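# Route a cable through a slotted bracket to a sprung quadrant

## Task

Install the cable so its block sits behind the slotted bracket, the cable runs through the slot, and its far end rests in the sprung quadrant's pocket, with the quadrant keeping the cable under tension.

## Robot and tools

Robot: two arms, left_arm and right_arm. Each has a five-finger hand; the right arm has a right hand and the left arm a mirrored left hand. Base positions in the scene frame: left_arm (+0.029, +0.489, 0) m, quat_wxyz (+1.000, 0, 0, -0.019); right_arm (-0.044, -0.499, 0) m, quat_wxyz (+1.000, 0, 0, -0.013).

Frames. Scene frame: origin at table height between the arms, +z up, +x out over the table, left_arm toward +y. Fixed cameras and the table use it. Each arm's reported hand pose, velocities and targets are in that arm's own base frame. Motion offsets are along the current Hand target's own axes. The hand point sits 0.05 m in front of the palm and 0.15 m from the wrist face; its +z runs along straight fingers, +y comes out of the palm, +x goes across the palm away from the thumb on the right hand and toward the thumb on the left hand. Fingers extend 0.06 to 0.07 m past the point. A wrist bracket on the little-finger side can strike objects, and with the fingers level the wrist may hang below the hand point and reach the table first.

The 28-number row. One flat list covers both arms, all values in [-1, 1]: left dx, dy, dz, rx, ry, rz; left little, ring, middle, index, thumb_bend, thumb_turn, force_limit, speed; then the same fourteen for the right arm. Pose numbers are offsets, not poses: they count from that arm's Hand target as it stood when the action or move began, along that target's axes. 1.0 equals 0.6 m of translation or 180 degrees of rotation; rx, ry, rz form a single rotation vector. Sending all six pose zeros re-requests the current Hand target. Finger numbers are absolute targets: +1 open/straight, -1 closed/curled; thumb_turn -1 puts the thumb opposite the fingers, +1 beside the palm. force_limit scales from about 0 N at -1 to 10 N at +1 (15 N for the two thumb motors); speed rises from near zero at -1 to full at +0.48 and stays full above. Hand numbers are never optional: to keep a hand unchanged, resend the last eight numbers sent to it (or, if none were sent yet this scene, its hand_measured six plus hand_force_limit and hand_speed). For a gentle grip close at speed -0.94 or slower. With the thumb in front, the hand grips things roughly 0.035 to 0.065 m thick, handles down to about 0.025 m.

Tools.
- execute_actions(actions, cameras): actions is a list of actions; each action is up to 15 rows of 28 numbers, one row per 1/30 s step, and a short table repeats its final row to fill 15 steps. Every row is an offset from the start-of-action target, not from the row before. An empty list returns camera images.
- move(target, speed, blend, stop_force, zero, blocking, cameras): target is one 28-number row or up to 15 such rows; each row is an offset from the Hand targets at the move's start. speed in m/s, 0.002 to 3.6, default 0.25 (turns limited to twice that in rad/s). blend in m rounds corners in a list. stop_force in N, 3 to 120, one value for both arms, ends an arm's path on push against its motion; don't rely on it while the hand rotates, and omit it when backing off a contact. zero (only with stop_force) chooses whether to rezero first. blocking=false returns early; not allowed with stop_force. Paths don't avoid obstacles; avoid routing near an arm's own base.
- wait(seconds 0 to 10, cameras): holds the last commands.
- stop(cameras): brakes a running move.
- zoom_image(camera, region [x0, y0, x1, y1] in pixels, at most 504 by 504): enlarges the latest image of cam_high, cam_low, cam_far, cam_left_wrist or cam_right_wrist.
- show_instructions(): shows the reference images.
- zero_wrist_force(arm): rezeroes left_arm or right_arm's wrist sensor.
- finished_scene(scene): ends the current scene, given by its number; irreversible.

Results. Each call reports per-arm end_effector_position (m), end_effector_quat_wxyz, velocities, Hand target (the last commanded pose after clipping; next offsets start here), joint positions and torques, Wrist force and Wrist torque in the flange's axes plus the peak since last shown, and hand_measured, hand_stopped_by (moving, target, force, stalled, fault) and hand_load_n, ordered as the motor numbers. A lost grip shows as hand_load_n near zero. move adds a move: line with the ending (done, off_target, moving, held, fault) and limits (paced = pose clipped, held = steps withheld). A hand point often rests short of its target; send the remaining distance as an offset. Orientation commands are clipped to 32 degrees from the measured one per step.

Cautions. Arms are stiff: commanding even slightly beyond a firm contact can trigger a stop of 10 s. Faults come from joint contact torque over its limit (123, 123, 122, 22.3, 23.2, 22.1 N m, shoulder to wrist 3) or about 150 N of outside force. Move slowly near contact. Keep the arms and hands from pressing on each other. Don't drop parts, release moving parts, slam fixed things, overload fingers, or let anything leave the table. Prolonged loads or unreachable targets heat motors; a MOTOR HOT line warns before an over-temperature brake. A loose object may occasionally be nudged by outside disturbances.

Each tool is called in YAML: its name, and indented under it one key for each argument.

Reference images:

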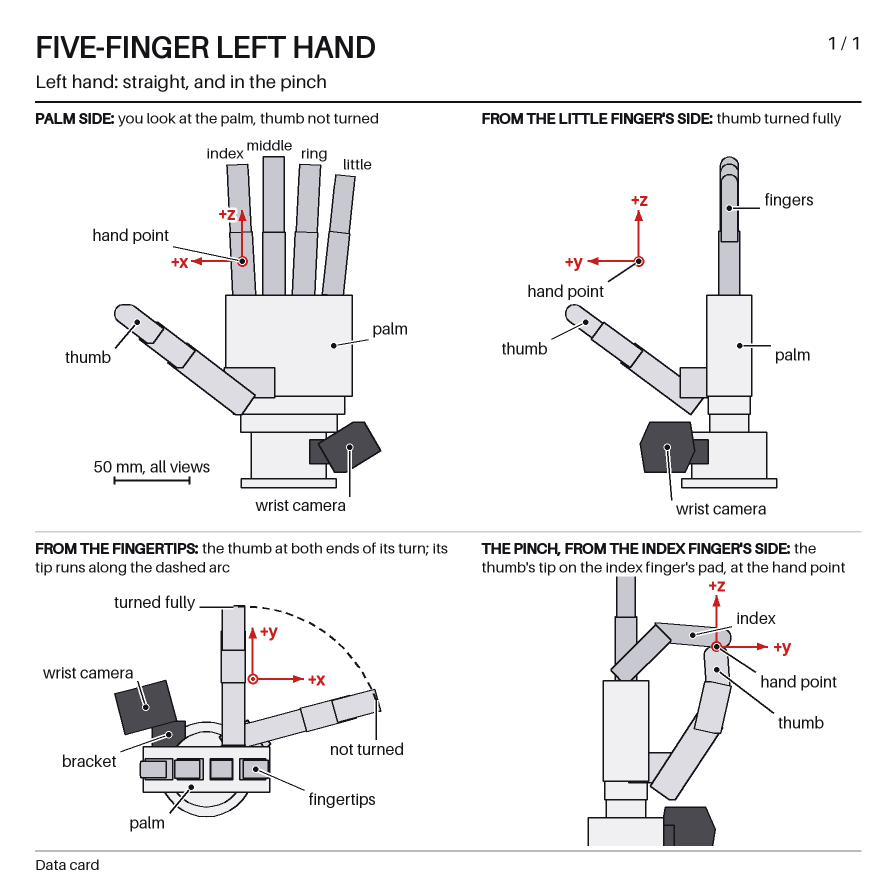

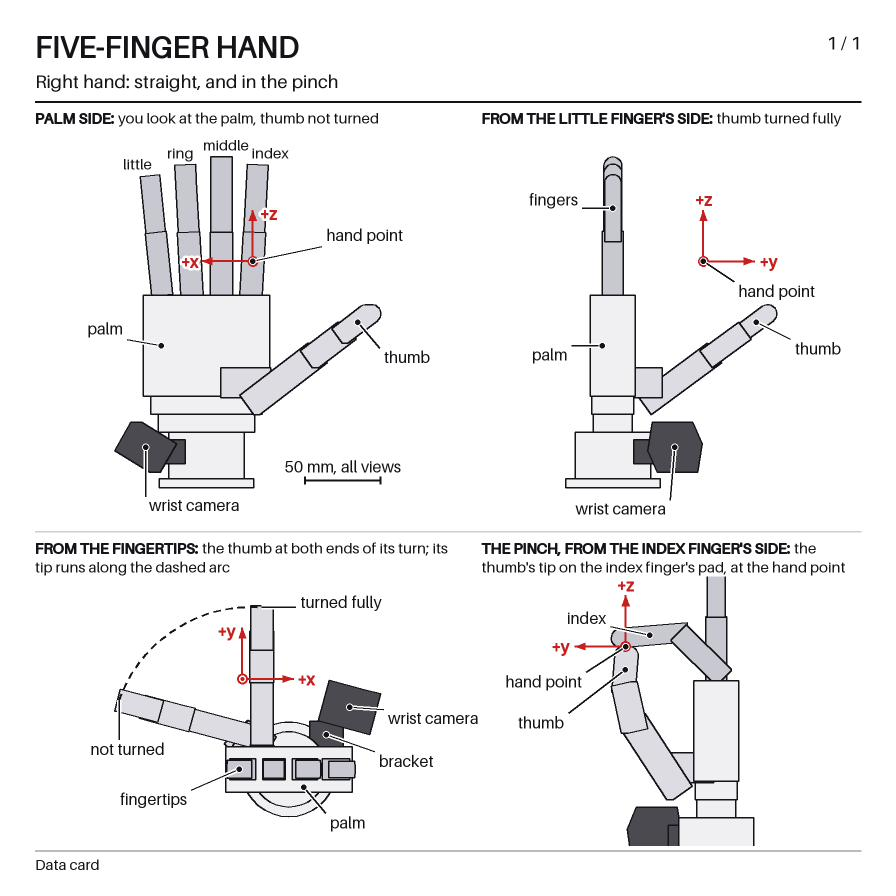

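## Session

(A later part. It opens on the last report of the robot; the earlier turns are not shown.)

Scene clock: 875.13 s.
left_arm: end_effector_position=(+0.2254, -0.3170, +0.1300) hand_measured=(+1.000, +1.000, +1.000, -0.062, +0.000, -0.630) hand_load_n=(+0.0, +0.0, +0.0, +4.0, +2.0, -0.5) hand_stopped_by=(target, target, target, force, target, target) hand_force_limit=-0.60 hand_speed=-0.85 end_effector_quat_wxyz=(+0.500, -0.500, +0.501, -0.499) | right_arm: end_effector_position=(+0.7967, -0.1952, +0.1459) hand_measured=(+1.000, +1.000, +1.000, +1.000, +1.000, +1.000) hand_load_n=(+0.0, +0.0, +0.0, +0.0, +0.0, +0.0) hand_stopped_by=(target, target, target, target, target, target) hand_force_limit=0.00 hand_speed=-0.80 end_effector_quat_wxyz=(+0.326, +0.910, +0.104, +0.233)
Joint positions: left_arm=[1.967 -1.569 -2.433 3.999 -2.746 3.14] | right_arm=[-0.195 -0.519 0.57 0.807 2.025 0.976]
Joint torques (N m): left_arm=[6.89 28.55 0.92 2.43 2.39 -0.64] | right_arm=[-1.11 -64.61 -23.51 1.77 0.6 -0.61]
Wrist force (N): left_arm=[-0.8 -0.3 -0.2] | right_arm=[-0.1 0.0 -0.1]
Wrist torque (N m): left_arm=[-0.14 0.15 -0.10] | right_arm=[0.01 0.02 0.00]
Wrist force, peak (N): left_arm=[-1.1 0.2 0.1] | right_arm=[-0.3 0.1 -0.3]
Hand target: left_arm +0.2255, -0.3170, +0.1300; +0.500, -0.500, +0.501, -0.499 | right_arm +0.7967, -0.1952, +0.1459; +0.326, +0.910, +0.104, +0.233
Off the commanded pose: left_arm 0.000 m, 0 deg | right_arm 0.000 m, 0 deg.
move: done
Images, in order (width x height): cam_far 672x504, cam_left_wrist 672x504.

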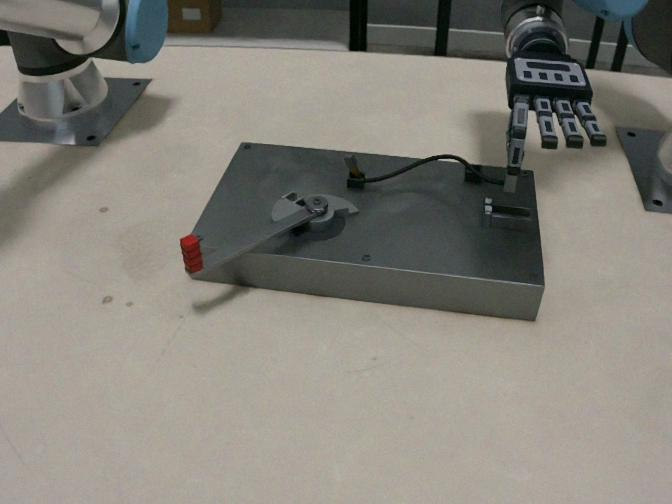

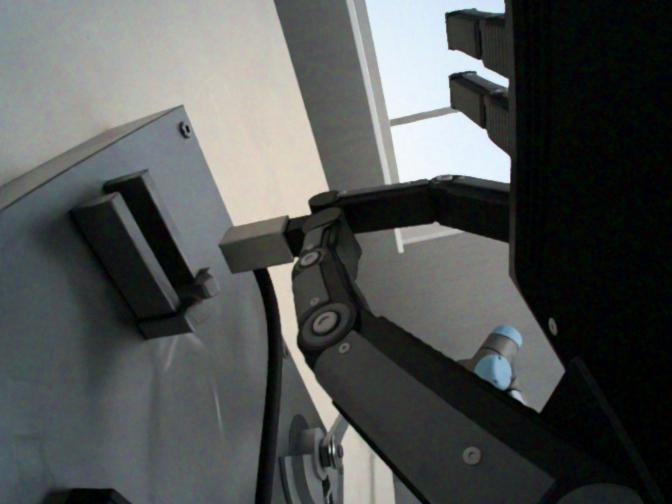

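move:
  target: [0, 0.025, 0, 0,0,0, 1,1,1,-0.4,0,-0.63,-0.6,-0.85, 0,0,0,0,0,0, 1,1,1,1,1,1,0,-0.8]
  speed: 0.06
  cameras: ["cam_left_wrist","cam_far"]

zoom_image:
  camera: "cam_left_wrist"
  region: [140, 150, 340, 330]

zoom_image:
  camera: "cam_far"
  region: [450, 120, 560, 250]

Scene clock: 910.47 s.
left_arm: end_effector_position=(+0.2255, -0.3169, +0.1150) hand_measured=(+1.000, +1.000, +1.000, -0.062, +0.000, -0.630) hand_load_n=(-0.5, +0.0, +0.0, +4.5, +2.0, -0.5) hand_stopped_by=(target, target, target, force, target, target) hand_force_limit=-0.60 hand_speed=-0.85 end_effector_quat_wxyz=(+0.500, -0.500, +0.501, -0.499) | right_arm: end_effector_position=(+0.7967, -0.1952, +0.1459) hand_measured=(+1.000, +1.000, +1.000, +1.000, +1.000, +1.000) hand_load_n=(+0.0, +0.0, +0.0, +0.0, +0.0, +0.0) hand_stopped_by=(target, target, target, target, target, target) hand_force_limit=0.00 hand_speed=-0.80 end_effector_quat_wxyz=(+0.326, +0.910, +0.104, +0.233)
Joint positions: left_arm=[1.967 -1.611 -2.45 4.058 -2.745 3.14] | right_arm=[-0.195 -0.519 0.57 0.807 2.025 0.976]
Joint torques (N m): left_arm=[-1.88 0.14 -1.03 2.59 -0.6 0.82] | right_arm=[-0.43 -64.57 -24.18 1.73 0.49 -0.94]
Wrist force (N): left_arm=[-0.6 -0.4 0.2] | right_arm=[-0.3 0.0 -0.2]
Wrist torque (N m): left_arm=[-0.13 0.13 -0.09] | right_arm=[0.01 0.05 -0.02]
Wrist force, peak (N): left_arm=[-1.2 -0.2 0.5] | right_arm=[-0.2 -0.1 -0.4]
Hand target: left_arm +0.2254, -0.3169, +0.1150; +0.500, -0.500, +0.501, -0.499 | right_arm +0.7967, -0.1952, +0.1459; +0.326, +0.910, +0.104, +0.233
Off the commanded pose: left_arm 0.000 m, 0 deg | right_arm 0.000 m, 0 deg.
move: done
Images, in order (width x height): cam_far 672x504, cam_left_wrist 672x504.

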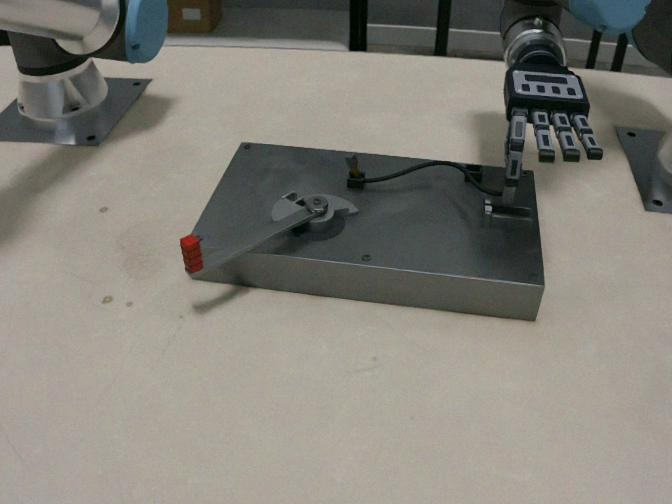

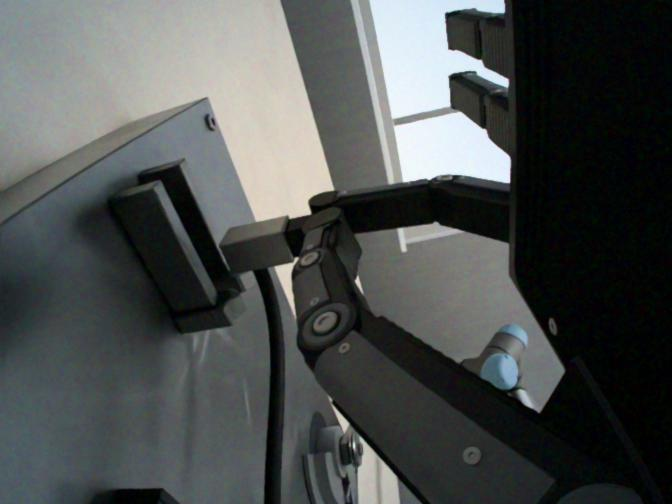

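Scaled by 2.520 from the camera's 672x504 image, which has a finer 960x720 frame.

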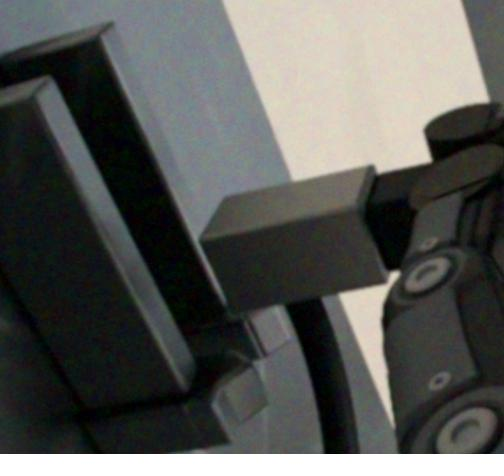

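Scaled by 3.877.

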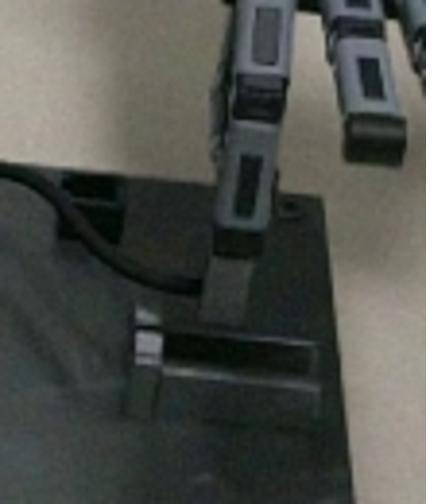

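move:
  target: [0, 0.025, 0.0035, 0,0,0, 1,1,1,-0.4,0,-0.63,-0.6,-0.85, 0,0,0,0,0,0, 1,1,1,1,1,1,0,-0.8]
  speed: 0.03
  stop_force: 4
  cameras: ["cam_left_wrist","cam_far"]

zoom_image:
  camera: "cam_left_wrist"
  region: [140, 150, 340, 330]

zoom_image:
  camera: "cam_far"
  region: [450, 120, 560, 250]

Scene clock: 947.07 s.
left_arm: end_effector_position=(+0.2266, -0.3169, +0.1064) hand_measured=(+1.000, +1.000, +1.000, -0.062, +0.000, -0.630) hand_load_n=(+0.0, +0.0, -0.5, +4.0, +1.5, -0.5) hand_stopped_by=(target, target, target, force, target, target) hand_force_limit=-0.60 hand_speed=-0.85 end_effector_quat_wxyz=(+0.500, -0.500, +0.501, -0.499) | right_arm: end_effector_position=(+0.7967, -0.1952, +0.1459) hand_measured=(+1.000, +1.000, +1.000, +1.000, +1.000, +1.000) hand_load_n=(+0.0, +0.0, +0.0, +0.0, +0.0, +0.0) hand_stopped_by=(target, target, target, target, target, target) hand_force_limit=0.00 hand_speed=-0.80 end_effector_quat_wxyz=(+0.326, +0.910, +0.104, +0.233)
Joint positions: left_arm=[1.971 -1.636 -2.459 4.091 -2.741 3.139] | right_arm=[-0.195 -0.519 0.57 0.807 2.025 0.976]
Joint torques (N m): left_arm=[-8.03 30.75 24.13 -1.71 -2.57 0.32] | right_arm=[-0.43 -64.92 -23.64 2.01 0.52 -0.84]
Wrist force (N): left_arm=[-0.4 -0.3 0.4] | right_arm=[-0.2 0.0 -0.2]
Wrist torque (N m): left_arm=[-0.15 0.10 -0.07] | right_arm=[0.02 0.04 -0.01]
Wrist force, peak (N): left_arm=[-0.5 -7.4 1.3] | right_arm=[-0.3 0.3 -0.2]
Hand target: left_arm +0.2266, -0.3169, +0.1064; +0.500, -0.500, +0.501, -0.499 (not the last commanded pose) | right_arm +0.7967, -0.1952, +0.1459; +0.326, +0.910, +0.104, +0.233
Off the commanded pose: left_arm 0.007 m, 0 deg | right_arm 0.000 m, 0 deg.
move: contact (left_arm)
Images, in order (width x height): cam_far 672x504, cam_left_wrist 672x504.

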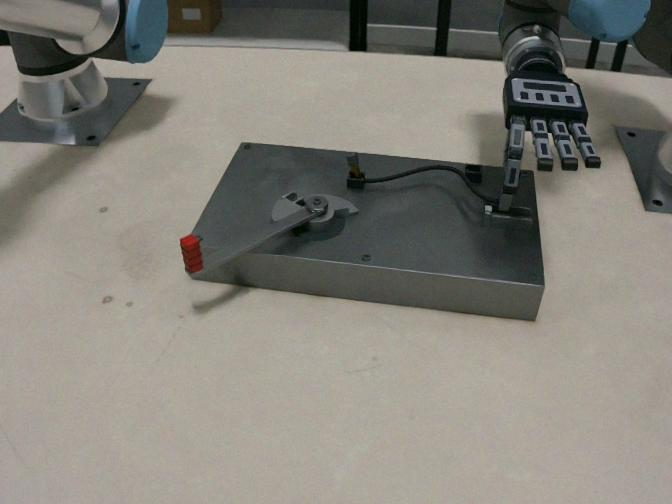

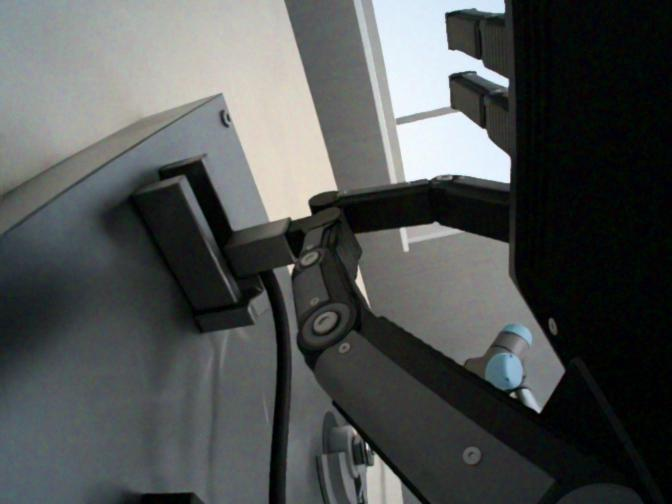

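Scaled by 2.520 from the camera's 672x504 image, which has a finer 960x720 frame.

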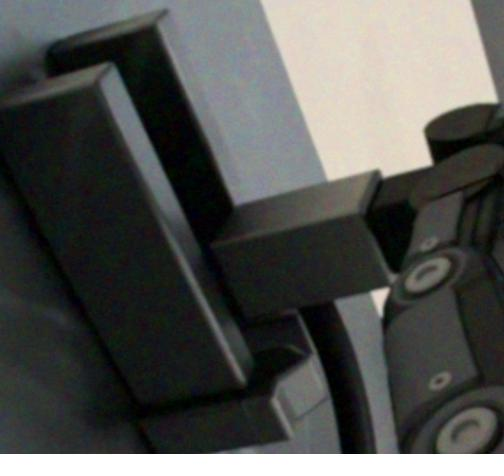

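Scaled by 3.877.

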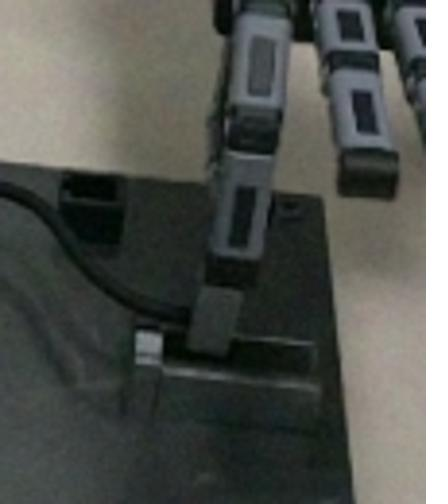

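move:
  target:
    - [0, -0.02, 0, 0,0,0, 1,1,1,-0.4,0,-0.63,-0.6,-0.85, 0,0,0,0,0,0, 1,1,1,1,1,1,0,-0.8]
    - [0.0125, -0.02, 0.0025, 0,0,0, 1,1,1,-0.4,0,-0.63,-0.6,-0.85, 0,0,0,0,0,0, 1,1,1,1,1,1,0,-0.8]
  speed: 0.06

move:
  target: [0, 0.033, 0, 0,0,0, 1,1,1,-0.4,0,-0.63,-0.6,-0.85, 0,0,0,0,0,0, 1,1,1,1,1,1,0,-0.8]
  speed: 0.03
  stop_force: 3.5
  cameras: ["cam_left_wrist","cam_far"]

zoom_image:
  camera: "cam_left_wrist"
  region: [140, 150, 340, 330]

zoom_image:
  camera: "cam_far"
  region: [450, 120, 560, 250]

Scene clock: 998.87 s.
left_arm: end_effector_position=(+0.2281, -0.3244, +0.1184) hand_measured=(+1.000, +1.000, +1.000, -0.062, +0.000, -0.630) hand_load_n=(+0.0, +0.0, +0.0, +4.0, +1.5, -0.5) hand_stopped_by=(target, target, target, force, target, target) hand_force_limit=-0.60 hand_speed=-0.85 end_effector_quat_wxyz=(+0.500, -0.500, +0.501, -0.499) | right_arm: end_effector_position=(+0.7967, -0.1952, +0.1459) hand_measured=(+1.000, +1.000, +1.000, +1.000, +1.000, +1.000) hand_load_n=(+0.0, +0.0, +0.0, +0.0, +0.0, +0.0) hand_stopped_by=(target, target, target, target, target, target) hand_force_limit=0.00 hand_speed=-0.80 end_effector_quat_wxyz=(+0.326, +0.910, +0.104, +0.233)
Joint positions: left_arm=[1.966 -1.619 -2.427 4.042 -2.747 3.139] | right_arm=[-0.195 -0.519 0.57 0.807 2.025 0.976]
Joint torques (N m): left_arm=[-8.16 1.95 25.72 -1.61 -2.58 -1.12] | right_arm=[-0.1 -64.9 -24.47 1.8 0.4 -0.72]
Wrist force (N): left_arm=[-0.6 -0.2 0.1] | right_arm=[-0.2 0.0 -0.2]
Wrist torque (N m): left_arm=[-0.12 0.08 -0.08] | right_arm=[0.02 0.04 -0.01]
Wrist force, peak (N): left_arm=[-0.9 -0.4 0.6] | right_arm=[-0.3 0.1 -0.4]
Hand target: left_arm +0.2281, -0.3244, +0.1184; +0.500, -0.500, +0.501, -0.499 | right_arm +0.7967, -0.1952, +0.1459; +0.326, +0.910, +0.104, +0.233
Off the commanded pose: left_arm 0.000 m, 0 deg | right_arm 0.000 m, 0 deg.
move: done

Scene clock: 1000.17 s.
left_arm: end_effector_position=(+0.2281, -0.3244, +0.1130) hand_measured=(+1.000, +1.000, +1.000, -0.062, +0.000, -0.630) hand_load_n=(+0.0, +0.0, +0.0, +4.5, +0.5, -0.5) hand_stopped_by=(target, target, target, force, target, target) hand_force_limit=-0.60 hand_speed=-0.85 end_effector_quat_wxyz=(+0.500, -0.500, +0.501, -0.499) | right_arm: end_effector_position=(+0.7967, -0.1952, +0.1459) hand_measured=(+1.000, +1.000, +1.000, +1.000, +1.000, +1.000) hand_load_n=(+0.0, +0.0, +0.0, +0.0, +0.0, +0.0) hand_stopped_by=(target, target, target, target, target, target) hand_force_limit=0.00 hand_speed=-0.80 end_effector_quat_wxyz=(+0.326, +0.910, +0.104, +0.233)
Joint positions: left_arm=[1.966 -1.635 -2.432 4.062 -2.747 3.139] | right_arm=[-0.195 -0.519 0.57 0.807 2.025 0.976]
Joint torques (N m): left_arm=[-7.87 31.52 24.24 -1.53 -2.14 0.2] | right_arm=[-0.98 -64.48 -26 1.88 0.5 -0.72]
Wrist force (N): left_arm=[-0.5 -0.1 0.3] | right_arm=[-0.1 0.1 -0.1]
Wrist torque (N m): left_arm=[-0.12 0.09 -0.09] | right_arm=[0.02 0.04 -0.01]
Wrist force, peak (N): left_arm=[-1.2 -7.6 -1.5] | right_arm=[-0.2 0.0 -0.4]
Hand target: left_arm +0.2281, -0.3244, +0.1130; +0.500, -0.500, +0.501, -0.499 (not the last commanded pose) | right_arm +0.7967, -0.1952, +0.1459; +0.326, +0.910, +0.104, +0.233
Off the commanded pose: left_arm 0.014 m, 0 deg | right_arm 0.000 m, 0 deg.
move: contact (left_arm)
Images, in order (width x height): cam_far 672x504, cam_left_wrist 672x504.

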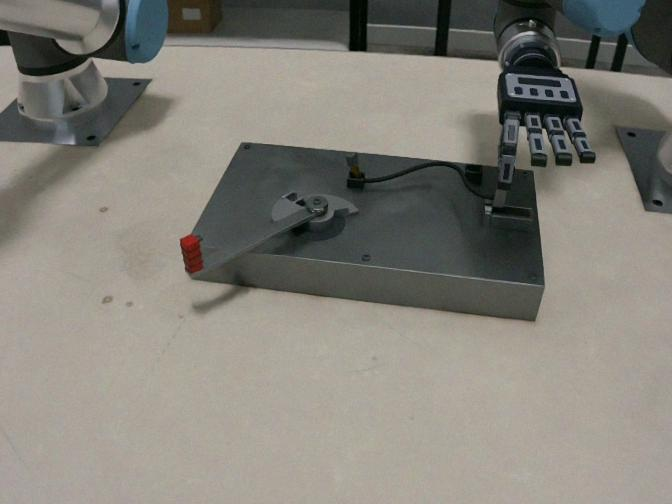

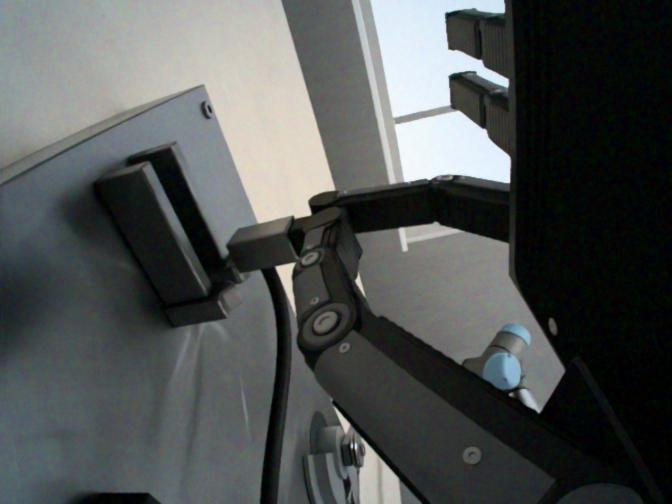

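Scaled by 2.520 from the camera's 672x504 image, which has a finer 960x720 frame.

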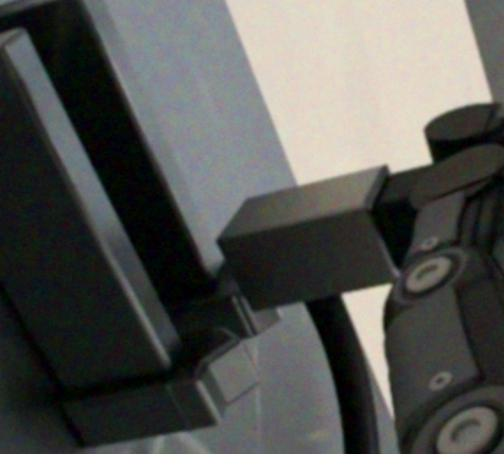

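Scaled by 3.877.

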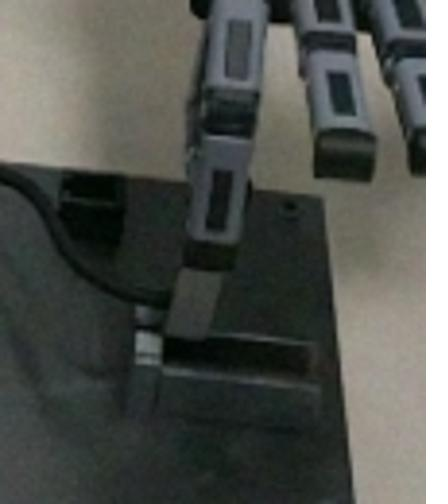

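move:
  target:
    - [0, -0.012, 0, 0,0,0, 1,1,1,-0.4,0,-0.63,-0.6,-0.85, 0,0,0,0,0,0, 1,1,1,1,1,1,0,-0.8]
    - [-0.0073, -0.012, -0.0027, 0,-0.1222,0, 1,1,1,-0.4,0,-0.63,-0.6,-0.85, 0,0,0,0,0,0, 1,1,1,1,1,1,0,-0.8]
  speed: 0.1
  cameras: ["cam_left_wrist","cam_far"]

zoom_image:
  camera: "cam_left_wrist"
  region: [140, 150, 340, 330]

zoom_image:
  camera: "cam_far"
  region: [450, 120, 560, 250]

Scene clock: 1143.50 s.
left_arm: end_effector_position=(+0.2265, -0.3201, +0.1202) hand_measured=(+1.000, +1.000, +1.000, -0.062, +0.000, -0.630) hand_load_n=(+0.0, +0.0, +0.0, +4.5, +0.5, -0.5) hand_stopped_by=(target, target, target, force, target, target) hand_force_limit=-0.60 hand_speed=-0.85 end_effector_quat_wxyz=(+0.586, -0.586, +0.396, -0.395) | right_arm: end_effector_position=(+0.7967, -0.1952, +0.1459) hand_measured=(+1.000, +1.000, +1.000, +1.000, +1.000, +1.000) hand_load_n=(+0.0, +0.0, +0.0, +0.0, +0.0, +0.0) hand_stopped_by=(target, target, target, target, target, target) hand_force_limit=0.00 hand_speed=-0.80 end_effector_quat_wxyz=(+0.326, +0.910, +0.104, +0.233)
Joint positions: left_arm=[1.88 -1.812 -2.18 4.009 -3.217 3.16] | right_arm=[-0.195 -0.519 0.57 0.807 2.025 0.976]
Joint torques (N m): left_arm=[-10.48 8.62 24.79 -1.84 -2.77 0.77] | right_arm=[0.13 -64.61 -25.07 1.92 0.4 -1.02]
Wrist force (N): left_arm=[-0.6 0.5 0.1] | right_arm=[-0.2 0.0 -0.1]
Wrist torque (N m): left_arm=[-0.02 0.11 -0.14] | right_arm=[0.01 0.04 -0.02]
Wrist force, peak (N): left_arm=[-1.2 -0.3 0.6] | right_arm=[-0.2 0.0 -0.4]
Hand target: left_arm +0.2265, -0.3200, +0.1202; +0.586, -0.586, +0.396, -0.395 | right_arm +0.7967, -0.1952, +0.1459; +0.326, +0.910, +0.104, +0.233
Off the commanded pose: left_arm 0.000 m, 0 deg | right_arm 0.000 m, 0 deg.
move: done
Images, in order (width x height): cam_far 672x504, cam_left_wrist 672x504.

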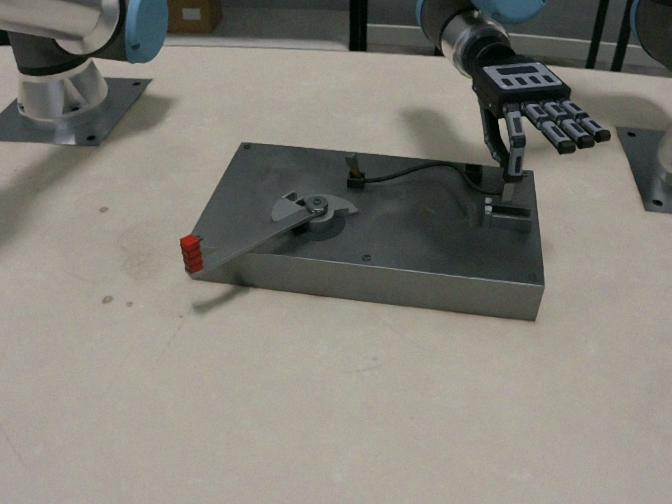

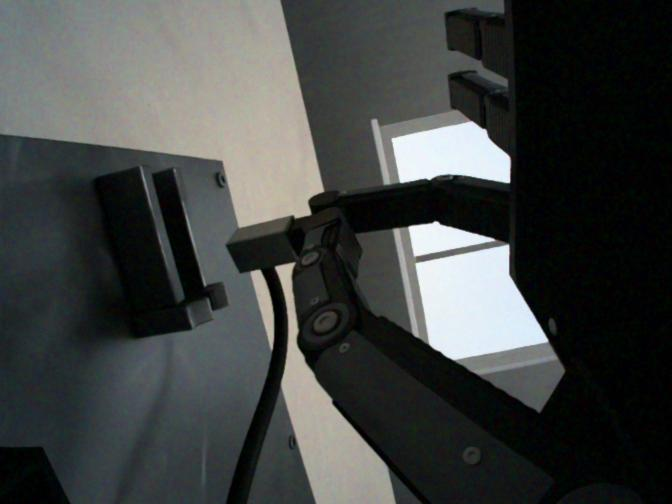

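Scaled by 2.520 from the camera's 672x504 image, which has a finer 960x720 frame.

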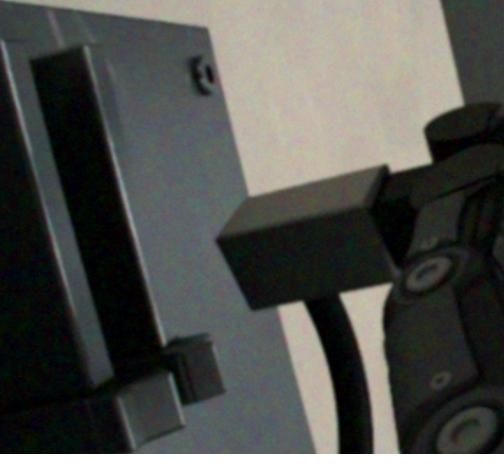

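Scaled by 3.877.

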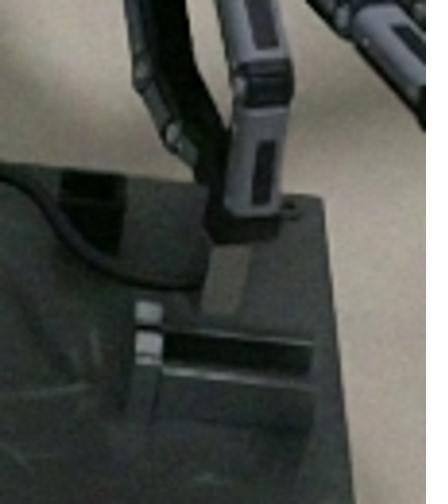

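move:
  target:
    - [-0.0016, 0, -0.004, 0,0,0, 1,1,1,-0.4,0,-0.63,-0.6,-0.85, 0,0,0,0,0,0, 1,1,1,1,1,1,0,-0.8]
    - [-0.0016, 0.022, -0.004, 0,0,0, 1,1,1,-0.4,0,-0.63,-0.6,-0.85, 0,0,0,0,0,0, 1,1,1,1,1,1,0,-0.8]
  speed: 0.03
  stop_force: 3.5
  cameras: ["cam_left_wrist","cam_far"]

zoom_image:
  camera: "cam_left_wrist"
  region: [140, 150, 340, 330]

zoom_image:
  camera: "cam_far"
  region: [450, 120, 560, 250]

Scene clock: 1241.60 s.
left_arm: end_effector_position=(+0.2239, -0.3200, +0.1070) hand_measured=(+1.000, +1.000, +1.000, -0.062, +0.000, -0.630) hand_load_n=(+0.0, +0.0, +0.0, +4.5, +0.5, -0.5) hand_stopped_by=(target, target, target, force, target, target) hand_force_limit=-0.60 hand_speed=-0.85 end_effector_quat_wxyz=(+0.586, -0.586, +0.396, -0.395) | right_arm: end_effector_position=(+0.7967, -0.1952, +0.1459) hand_measured=(+1.000, +1.000, +1.000, +1.000, +1.000, +1.000) hand_load_n=(+0.0, +0.0, +0.0, +0.0, +0.0, +0.0) hand_stopped_by=(target, target, target, target, target, target) hand_force_limit=0.00 hand_speed=-0.80 end_effector_quat_wxyz=(+0.326, +0.910, +0.104, +0.233)
Joint positions: left_arm=[1.873 -1.842 -2.19 4.046 -3.224 3.158] | right_arm=[-0.195 -0.519 0.57 0.807 2.025 0.976]
Joint torques (N m): left_arm=[5.45 41.67 -0.43 1.54 2.2 0.71] | right_arm=[-0.69 -65.13 -25.24 1.92 0.32 -0.93]
Wrist force (N): left_arm=[-0.4 0.6 0.2] | right_arm=[-0.1 -0.1 -0.2]
Wrist torque (N m): left_arm=[0.00 0.09 -0.15] | right_arm=[0.00 0.02 -0.01]
Wrist force, peak (N): left_arm=[-0.9 0.8 0.2] | right_arm=[-0.3 -0.2 -0.3]
Hand target: left_arm +0.2239, -0.3200, +0.1070; +0.586, -0.586, +0.396, -0.395 | right_arm +0.7967, -0.1952, +0.1459; +0.326, +0.910, +0.104, +0.233
Off the commanded pose: left_arm 0.000 m, 0 deg | right_arm 0.000 m, 0 deg.
move: done
Images, in order (width x height): cam_far 672x504, cam_left_wrist 672x504.

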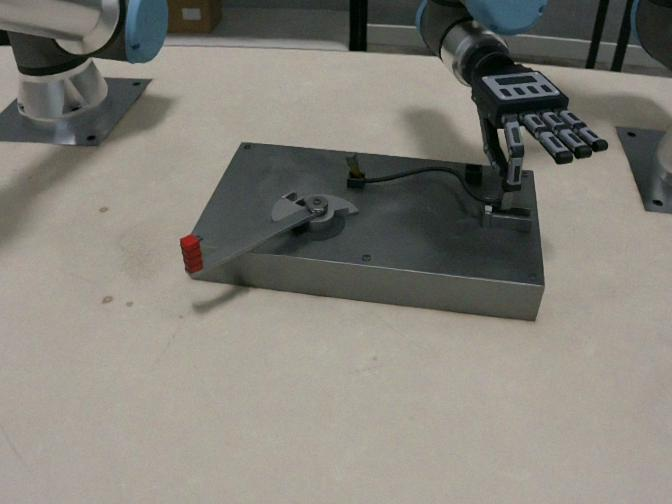

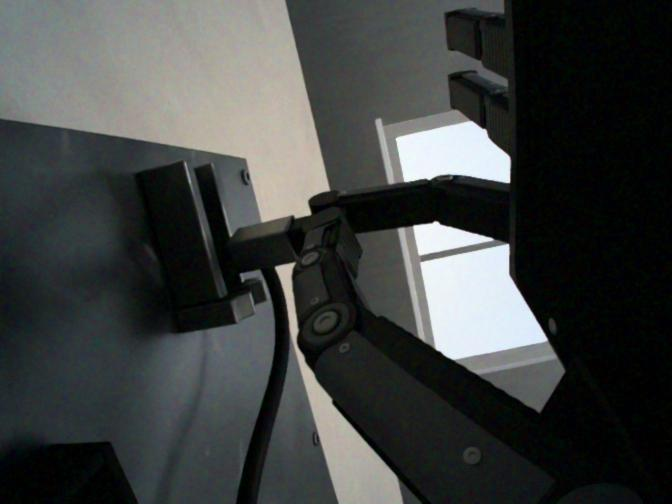

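Scaled by 2.520 from the camera's 672x504 image, which has a finer 960x720 frame.

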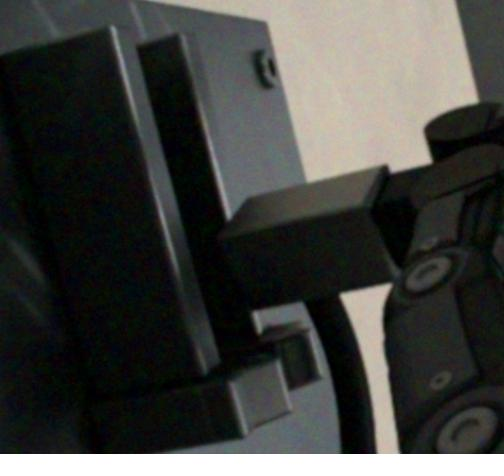

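Scaled by 3.877.

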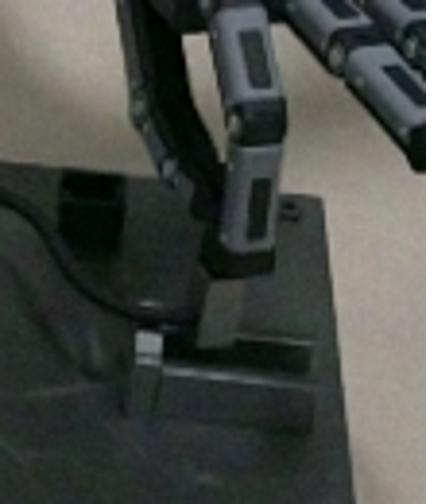

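move:
  target: [0, -0.022, 0, 0,0.1222,0, 1,1,1,-0.4,0,-0.63,-0.6,-0.85, -0.0953,-0.208,-0.8212,0.269,-0.055,0.0754, -0.9,-0.9,-0.9,-0.9,1,1,0,0]
  speed: 0.3

Scene clock: 1335.70 s.
left_arm: end_effector_position=(+0.2239, -0.3201, +0.1202) hand_measured=(+1.000, +1.000, +1.000, -0.062, +0.000, -0.630) hand_load_n=(+0.0, +0.0, +0.0, +4.5, +0.5, +0.0) hand_stopped_by=(target, target, target, force, target, target) hand_force_limit=-0.60 hand_speed=-0.85 end_effector_quat_wxyz=(+0.500, -0.500, +0.501, -0.499) | right_arm: end_effector_position=(+0.5000, +0.1492, +0.3801) hand_measured=(-0.900, -0.900, -0.900, -0.900, +1.000, +1.000) hand_load_n=(+0.0, +0.5, +0.0, +0.5, +0.0, +0.0) hand_stopped_by=(target, target, target, target, target, target) hand_force_limit=0.00 hand_speed=0.00 end_effector_quat_wxyz=(-0.096, +0.985, +0.057, +0.129)
Joint positions: left_arm=[1.957 -1.604 -2.435 4.035 -2.756 3.138] | right_arm=[0.056 -1.103 0.791 1.621 1.379 1.536]
Joint torques (N m): left_arm=[7.38 30.66 -0.39 -1.64 2.46 0.63] | right_arm=[12.44 -53.45 -29.69 3.66 -1.49 1.53]
Wrist force (N): left_arm=[-0.5 -0.2 0.4] | right_arm=[-0.5 0.7 -0.7]
Wrist torque (N m): left_arm=[-0.14 0.10 -0.07] | right_arm=[0.21 0.08 0.04]
Wrist force, peak (N): left_arm=[-1.3 0.3 -0.6] | right_arm=[-1.0 2.2 2.0]
Hand target: left_arm +0.2239, -0.3201, +0.1202; +0.500, -0.500, +0.501, -0.499 | right_arm +0.4999, +0.1493, +0.3802; -0.096, +0.985, +0.057, +0.129
Off the commanded pose: left_arm 0.000 m, 0 deg | right_arm 0.000 m, 0 deg.
move: done

move:
  target: [0, 0, 0, 0,0,0, 1,1,1,-0.4,0,-0.63,-0.6,-0.85, -0.2538,-0.5788,0.3692,0.269,-0.0547,0.0754, -0.9,-0.9,-0.9,-0.9,1,1,0,0]
  speed: 0.25
  cameras: ["cam_right_wrist","cam_far","cam_high"]

Scene clock: 1347.70 s.
left_arm: end_effector_position=(+0.2239, -0.3201, +0.1202) hand_measured=(+1.000, +1.000, +1.000, -0.062, +0.000, -0.630) hand_load_n=(+0.0, -0.5, +0.0, +4.5, +0.5, -0.5) hand_stopped_by=(target, target, target, force, target, target) hand_force_limit=-0.60 hand_speed=-0.85 end_effector_quat_wxyz=(+0.500, -0.500, +0.501, -0.499) | right_arm: end_effector_position=(+0.3595, +0.5196, +0.1905) hand_measured=(-0.900, -0.900, -0.900, -0.900, +1.000, +1.000) hand_load_n=(+0.0, +0.0, +0.0, +0.0, +0.0, -0.5) hand_stopped_by=(target, target, target, target, target, target) hand_force_limit=0.00 hand_speed=0.00 end_effector_quat_wxyz=(-0.499, +0.866, +0.000, +0.000)
Joint positions: left_arm=[1.957 -1.604 -2.435 4.035 -2.755 3.138] | right_arm=[0.444 -1.082 1.368 0.648 0.674 2.331]
Joint torques (N m): left_arm=[7.7 30.38 0.11 -1.72 2.35 -1.06] | right_arm=[12.53 -55.27 -10.52 -0.45 0.66 1.69]
Wrist force (N): left_arm=[-0.5 -0.4 0.3] | right_arm=[-0.2 0.4 -0.8]
Wrist torque (N m): left_arm=[-0.15 0.11 -0.07] | right_arm=[0.23 0.02 0.09]
Wrist force, peak (N): left_arm=[-1.1 0.0 0.3] | right_arm=[-0.1 1.2 -1.2]
Hand target: left_arm +0.2239, -0.3201, +0.1202; +0.500, -0.500, +0.501, -0.499 | right_arm +0.3595, +0.5196, +0.1905; -0.499, +0.866, +0.000, +0.000
Off the commanded pose: left_arm 0.000 m, 0 deg | right_arm 0.000 m, 0 deg.
move: done
Images, in order (width x height): cam_high 672x504, cam_far 672x504, cam_right_wrist 672x504.

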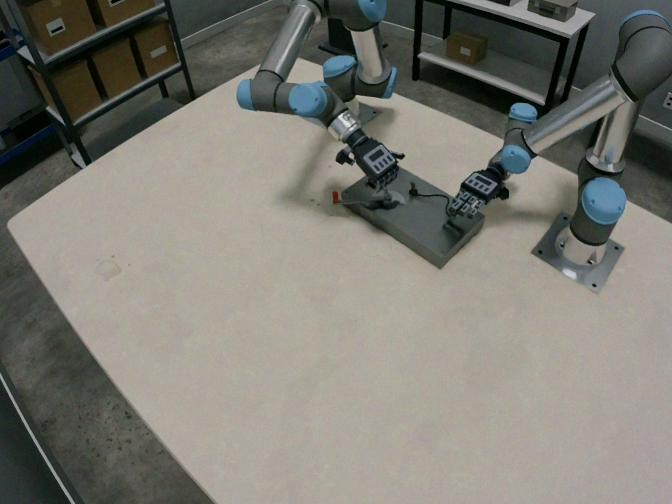

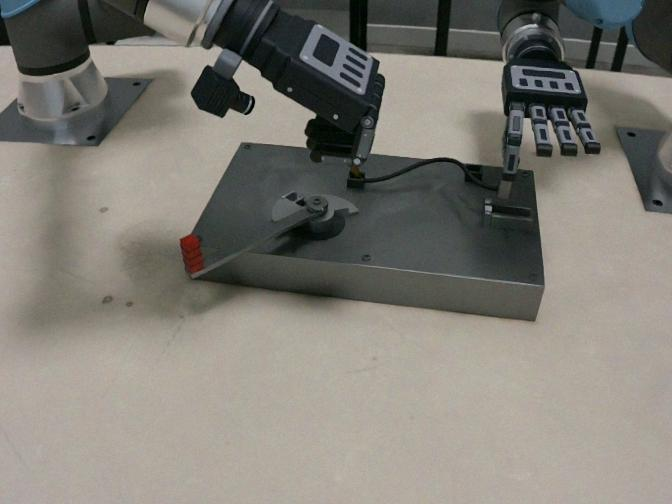

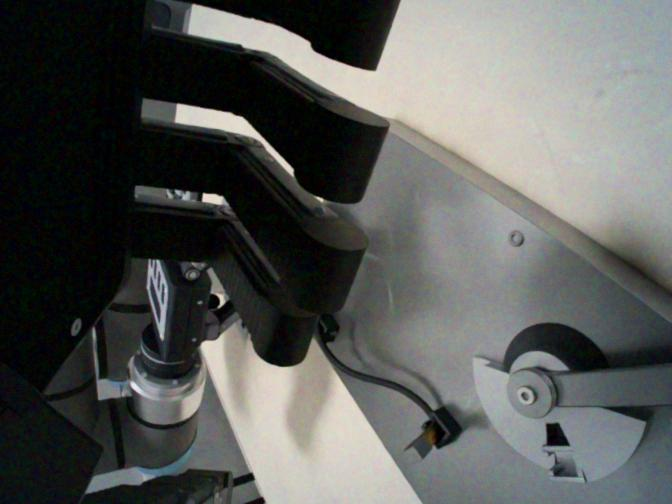

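execute_actions:
  actions:
    - [[0,0,0,0,0,0,1,1,1,-0.4,0,-0.63,-0.6,-0.85,0,0,0,0,0,0,1,1,1,1,1,1,0,0]]
  cameras: ["cam_right_wrist"]

zoom_image:
  camera: "cam_right_wrist"
  region: [260, 130, 440, 300]

Scene clock: 1364.07 s.
left_arm: end_effector_position=(+0.2239, -0.3201, +0.1202) hand_measured=(+1.000, +1.000, +1.000, -0.062, +0.000, -0.630) hand_load_n=(+0.0, +0.0, +0.0, +4.5, +0.5, -0.5) hand_stopped_by=(target, target, target, force, target, target) hand_force_limit=-0.60 hand_speed=-0.85 end_effector_quat_wxyz=(+0.500, -0.500, +0.501, -0.499) | right_arm: end_effector_position=(+0.3595, +0.5196, +0.1905) hand_measured=(+1.000, +1.000, +1.000, +1.000, +1.000, +1.000) hand_load_n=(+0.0, +0.0, +0.0, +0.0, +0.5, -0.5) hand_stopped_by=(target, target, target, target, target, target) hand_force_limit=0.00 hand_speed=0.00 end_effector_quat_wxyz=(-0.499, +0.866, +0.000, +0.000)
Joint positions: left_arm=[1.957 -1.604 -2.435 4.035 -2.755 3.138] | right_arm=[0.444 -1.082 1.368 0.648 0.674 2.331]
Joint torques (N m): left_arm=[7.01 29.75 0.08 -1.53 2.29 -0.98] | right_arm=[11.87 -55.45 -12.9 0.53 -0.39 1.37]
Wrist force (N): left_arm=[-0.6 -0.4 0.2] | right_arm=[-0.2 0.5 -0.8]
Wrist torque (N m): left_arm=[-0.15 0.11 -0.07] | right_arm=[0.22 0.02 0.09]
Wrist force, peak (N): left_arm=[-1.0 0.2 0.3] | right_arm=[-0.2 0.5 -1.1]
Hand target: left_arm +0.2239, -0.3201, +0.1202; +0.500, -0.500, +0.501, -0.499 | right_arm +0.3595, +0.5196, +0.1905; -0.499, +0.866, +0.000, +0.000
Off the commanded pose: left_arm 0.000 m, 0 deg | right_arm 0.000 m, 0 deg.
Images, in order (width x height): cam_right_wrist 672x504.

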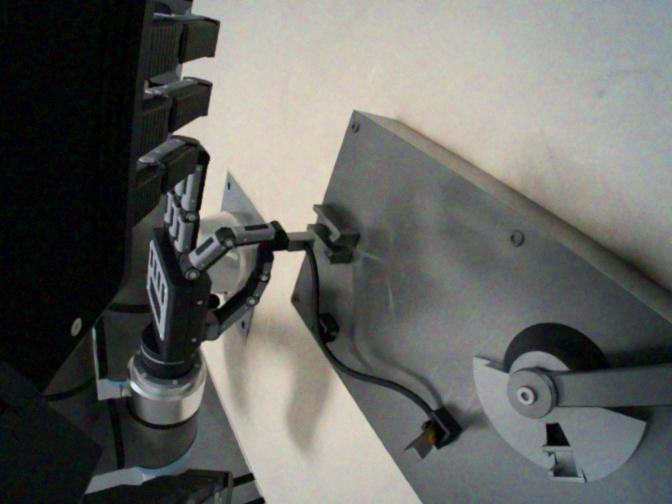

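Scaled by 2.800 from the camera's 672x504 image, which has a finer 960x720 frame.

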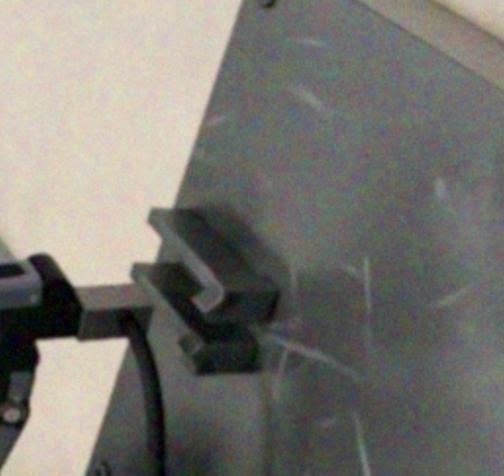

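move:
  target: [0, 0, 0, 0,0,0, 1,1,1,-0.4,0,-0.63,-0.6,-0.85, -0.035,0.008,0.056,0,0,0, 1,1,1,1,1,1,0,0]
  speed: 0.1
  cameras: ["cam_right_wrist","cam_far"]

zoom_image:
  camera: "cam_right_wrist"
  region: [270, 170, 400, 290]

Scene clock: 1386.60 s.
left_arm: end_effector_position=(+0.2239, -0.3201, +0.1202) hand_measured=(+1.000, +1.000, +1.000, -0.062, +0.000, -0.630) hand_load_n=(+0.0, +0.0, +0.0, +4.5, +1.0, -0.5) hand_stopped_by=(target, target, target, force, target, target) hand_force_limit=-0.60 hand_speed=-0.85 end_effector_quat_wxyz=(+0.500, -0.500, +0.501, -0.499) | right_arm: end_effector_position=(+0.3385, +0.5463, +0.1696) hand_measured=(+1.000, +1.000, +1.000, +1.000, +1.000, +1.000) hand_load_n=(+0.0, +0.0, +0.0, +0.0, +0.0, +0.0) hand_stopped_by=(target, target, target, target, target, target) hand_force_limit=0.00 hand_speed=0.00 end_effector_quat_wxyz=(-0.499, +0.866, +0.000, +0.000)
Joint positions: left_arm=[1.957 -1.604 -2.435 4.035 -2.755 3.138] | right_arm=[0.511 -1.074 1.398 0.546 0.715 2.413]
Joint torques (N m): left_arm=[7.61 29.99 -0.25 -1.54 2.16 -0.92] | right_arm=[13.93 -28.39 -10.77 0.11 0.3 1.7]
Wrist force (N): left_arm=[-0.6 -0.2 0.3] | right_arm=[0.1 0.2 -0.7]
Wrist torque (N m): left_arm=[-0.13 0.12 -0.08] | right_arm=[0.15 -0.02 0.10]
Wrist force, peak (N): left_arm=[-1.1 -0.4 0.4] | right_arm=[0.3 0.1 -1.4]
Hand target: left_arm +0.2239, -0.3201, +0.1202; +0.500, -0.500, +0.501, -0.499 | right_arm +0.3385, +0.5463, +0.1696; -0.499, +0.866, +0.000, +0.000
Off the commanded pose: left_arm 0.000 m, 0 deg | right_arm 0.000 m, 0 deg.
move: done
Images, in order (width x height): cam_far 672x504, cam_right_wrist 672x504.

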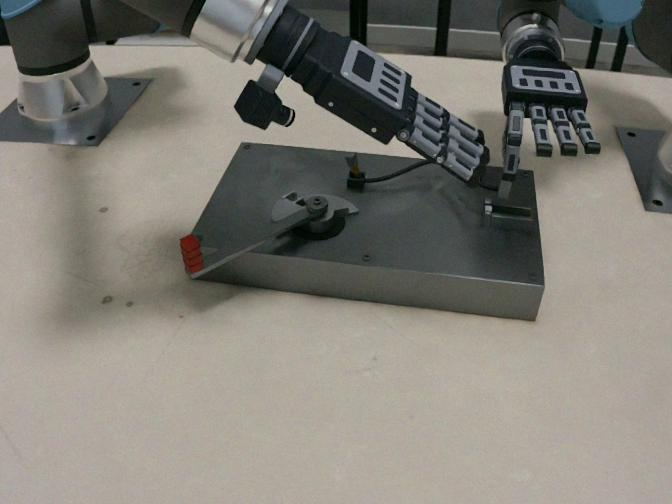

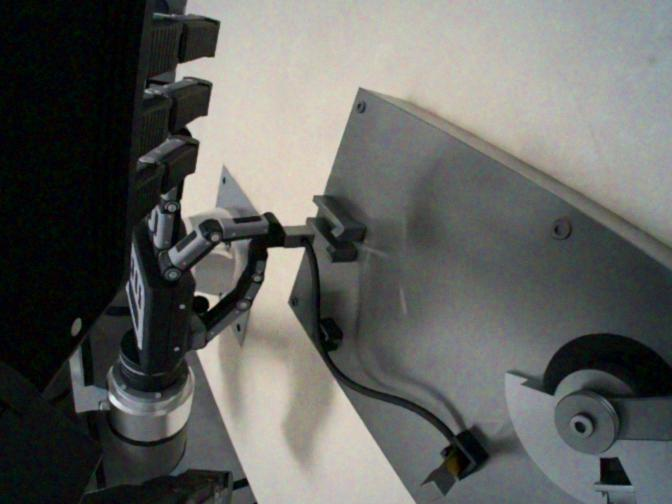

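Scaled by 3.877 from the camera's 672x504 image, which has a finer 960x720 frame.

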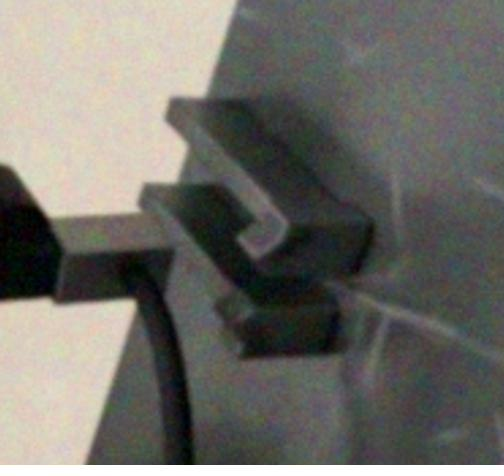

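zoom_image:
  camera: "cam_far"
  region: [450, 120, 560, 250]

execute_actions:
  actions: []
  cameras: ["cam_left_wrist"]

zoom_image:
  camera: "cam_left_wrist"
  region: [140, 150, 340, 330]

Scaled by 3.877.

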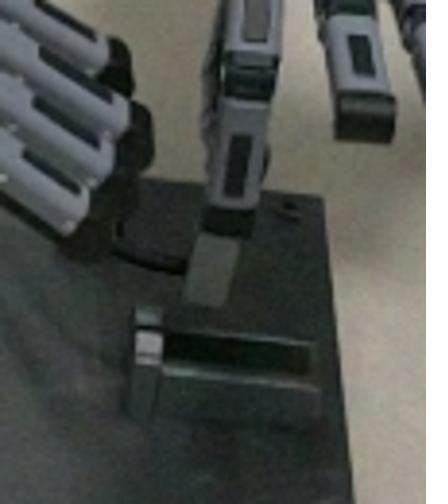

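Scene clock: 1433.83 s.
left_arm: end_effector_position=(+0.2239, -0.3201, +0.1202) hand_measured=(+1.000, +1.000, +1.000, -0.062, +0.000, -0.630) hand_load_n=(+0.0, +0.0, +0.0, +4.5, +1.0, -0.5) hand_stopped_by=(target, target, target, force, target, target) hand_force_limit=-0.60 hand_speed=-0.85 end_effector_quat_wxyz=(+0.500, -0.500, +0.501, -0.499) | right_arm: end_effector_position=(+0.3385, +0.5463, +0.1696) hand_measured=(+1.000, +1.000, +1.000, +1.000, +1.000, +1.000) hand_load_n=(+0.0, +0.0, +0.0, +0.0, +0.0, +0.0) hand_stopped_by=(target, target, target, target, target, target) hand_force_limit=0.00 hand_speed=0.00 end_effector_quat_wxyz=(-0.499, +0.866, +0.000, +0.000)
Joint positions: left_arm=[1.957 -1.604 -2.435 4.035 -2.755 3.138] | right_arm=[0.511 -1.074 1.398 0.546 0.715 2.413]
Joint velocities: within noise
Joint torques (N m): left_arm=[7.14 29.81 -0.19 -1.62 2.12 -0.9] | right_arm=[12.8 -28.49 -10.19 -0.34 0.53 1.62]
Wrist force (N): left_arm=[-0.7 -0.3 0.1] | right_arm=[-0.1 0.4 -0.8]
Wrist torque (N m): left_arm=[-0.14 0.13 -0.09] | right_arm=[0.19 0.02 0.09]
Wrist force, peak (N): left_arm=[-0.8 -0.4 -0.3] | right_arm=[0.0 0.1 -0.9]
Hand target: left_arm +0.2239, -0.3201, +0.1202; +0.500, -0.500, +0.501, -0.499 | right_arm +0.3385, +0.5463, +0.1696; -0.499, +0.866, +0.000, +0.000
Off the commanded pose: left_arm 0.000 m, 0 deg | right_arm 0.000 m, 0 deg.
Images, in order (width x height): cam_left_wrist 672x504.

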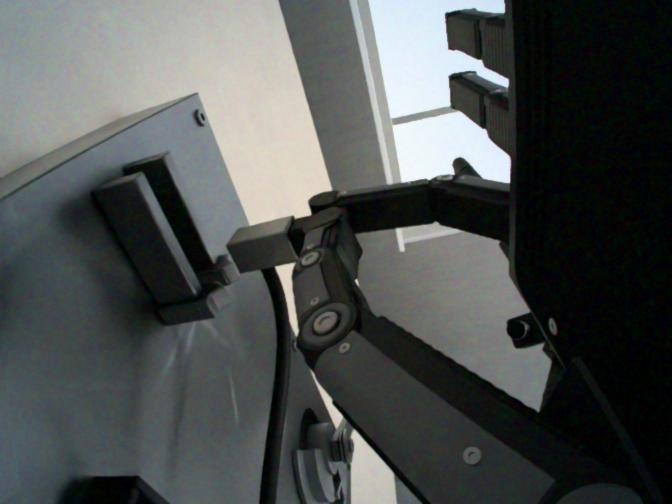

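Scaled by 2.520 from the camera's 672x504 image, which has a finer 960x720 frame.

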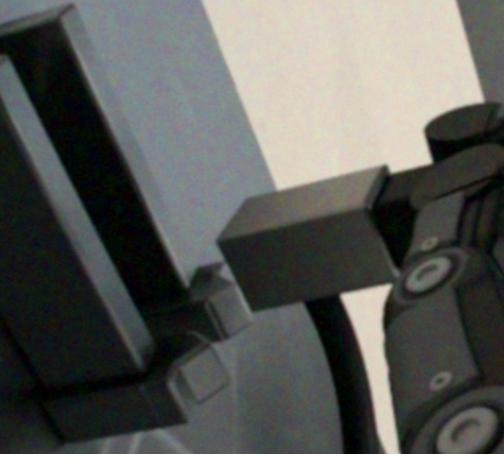

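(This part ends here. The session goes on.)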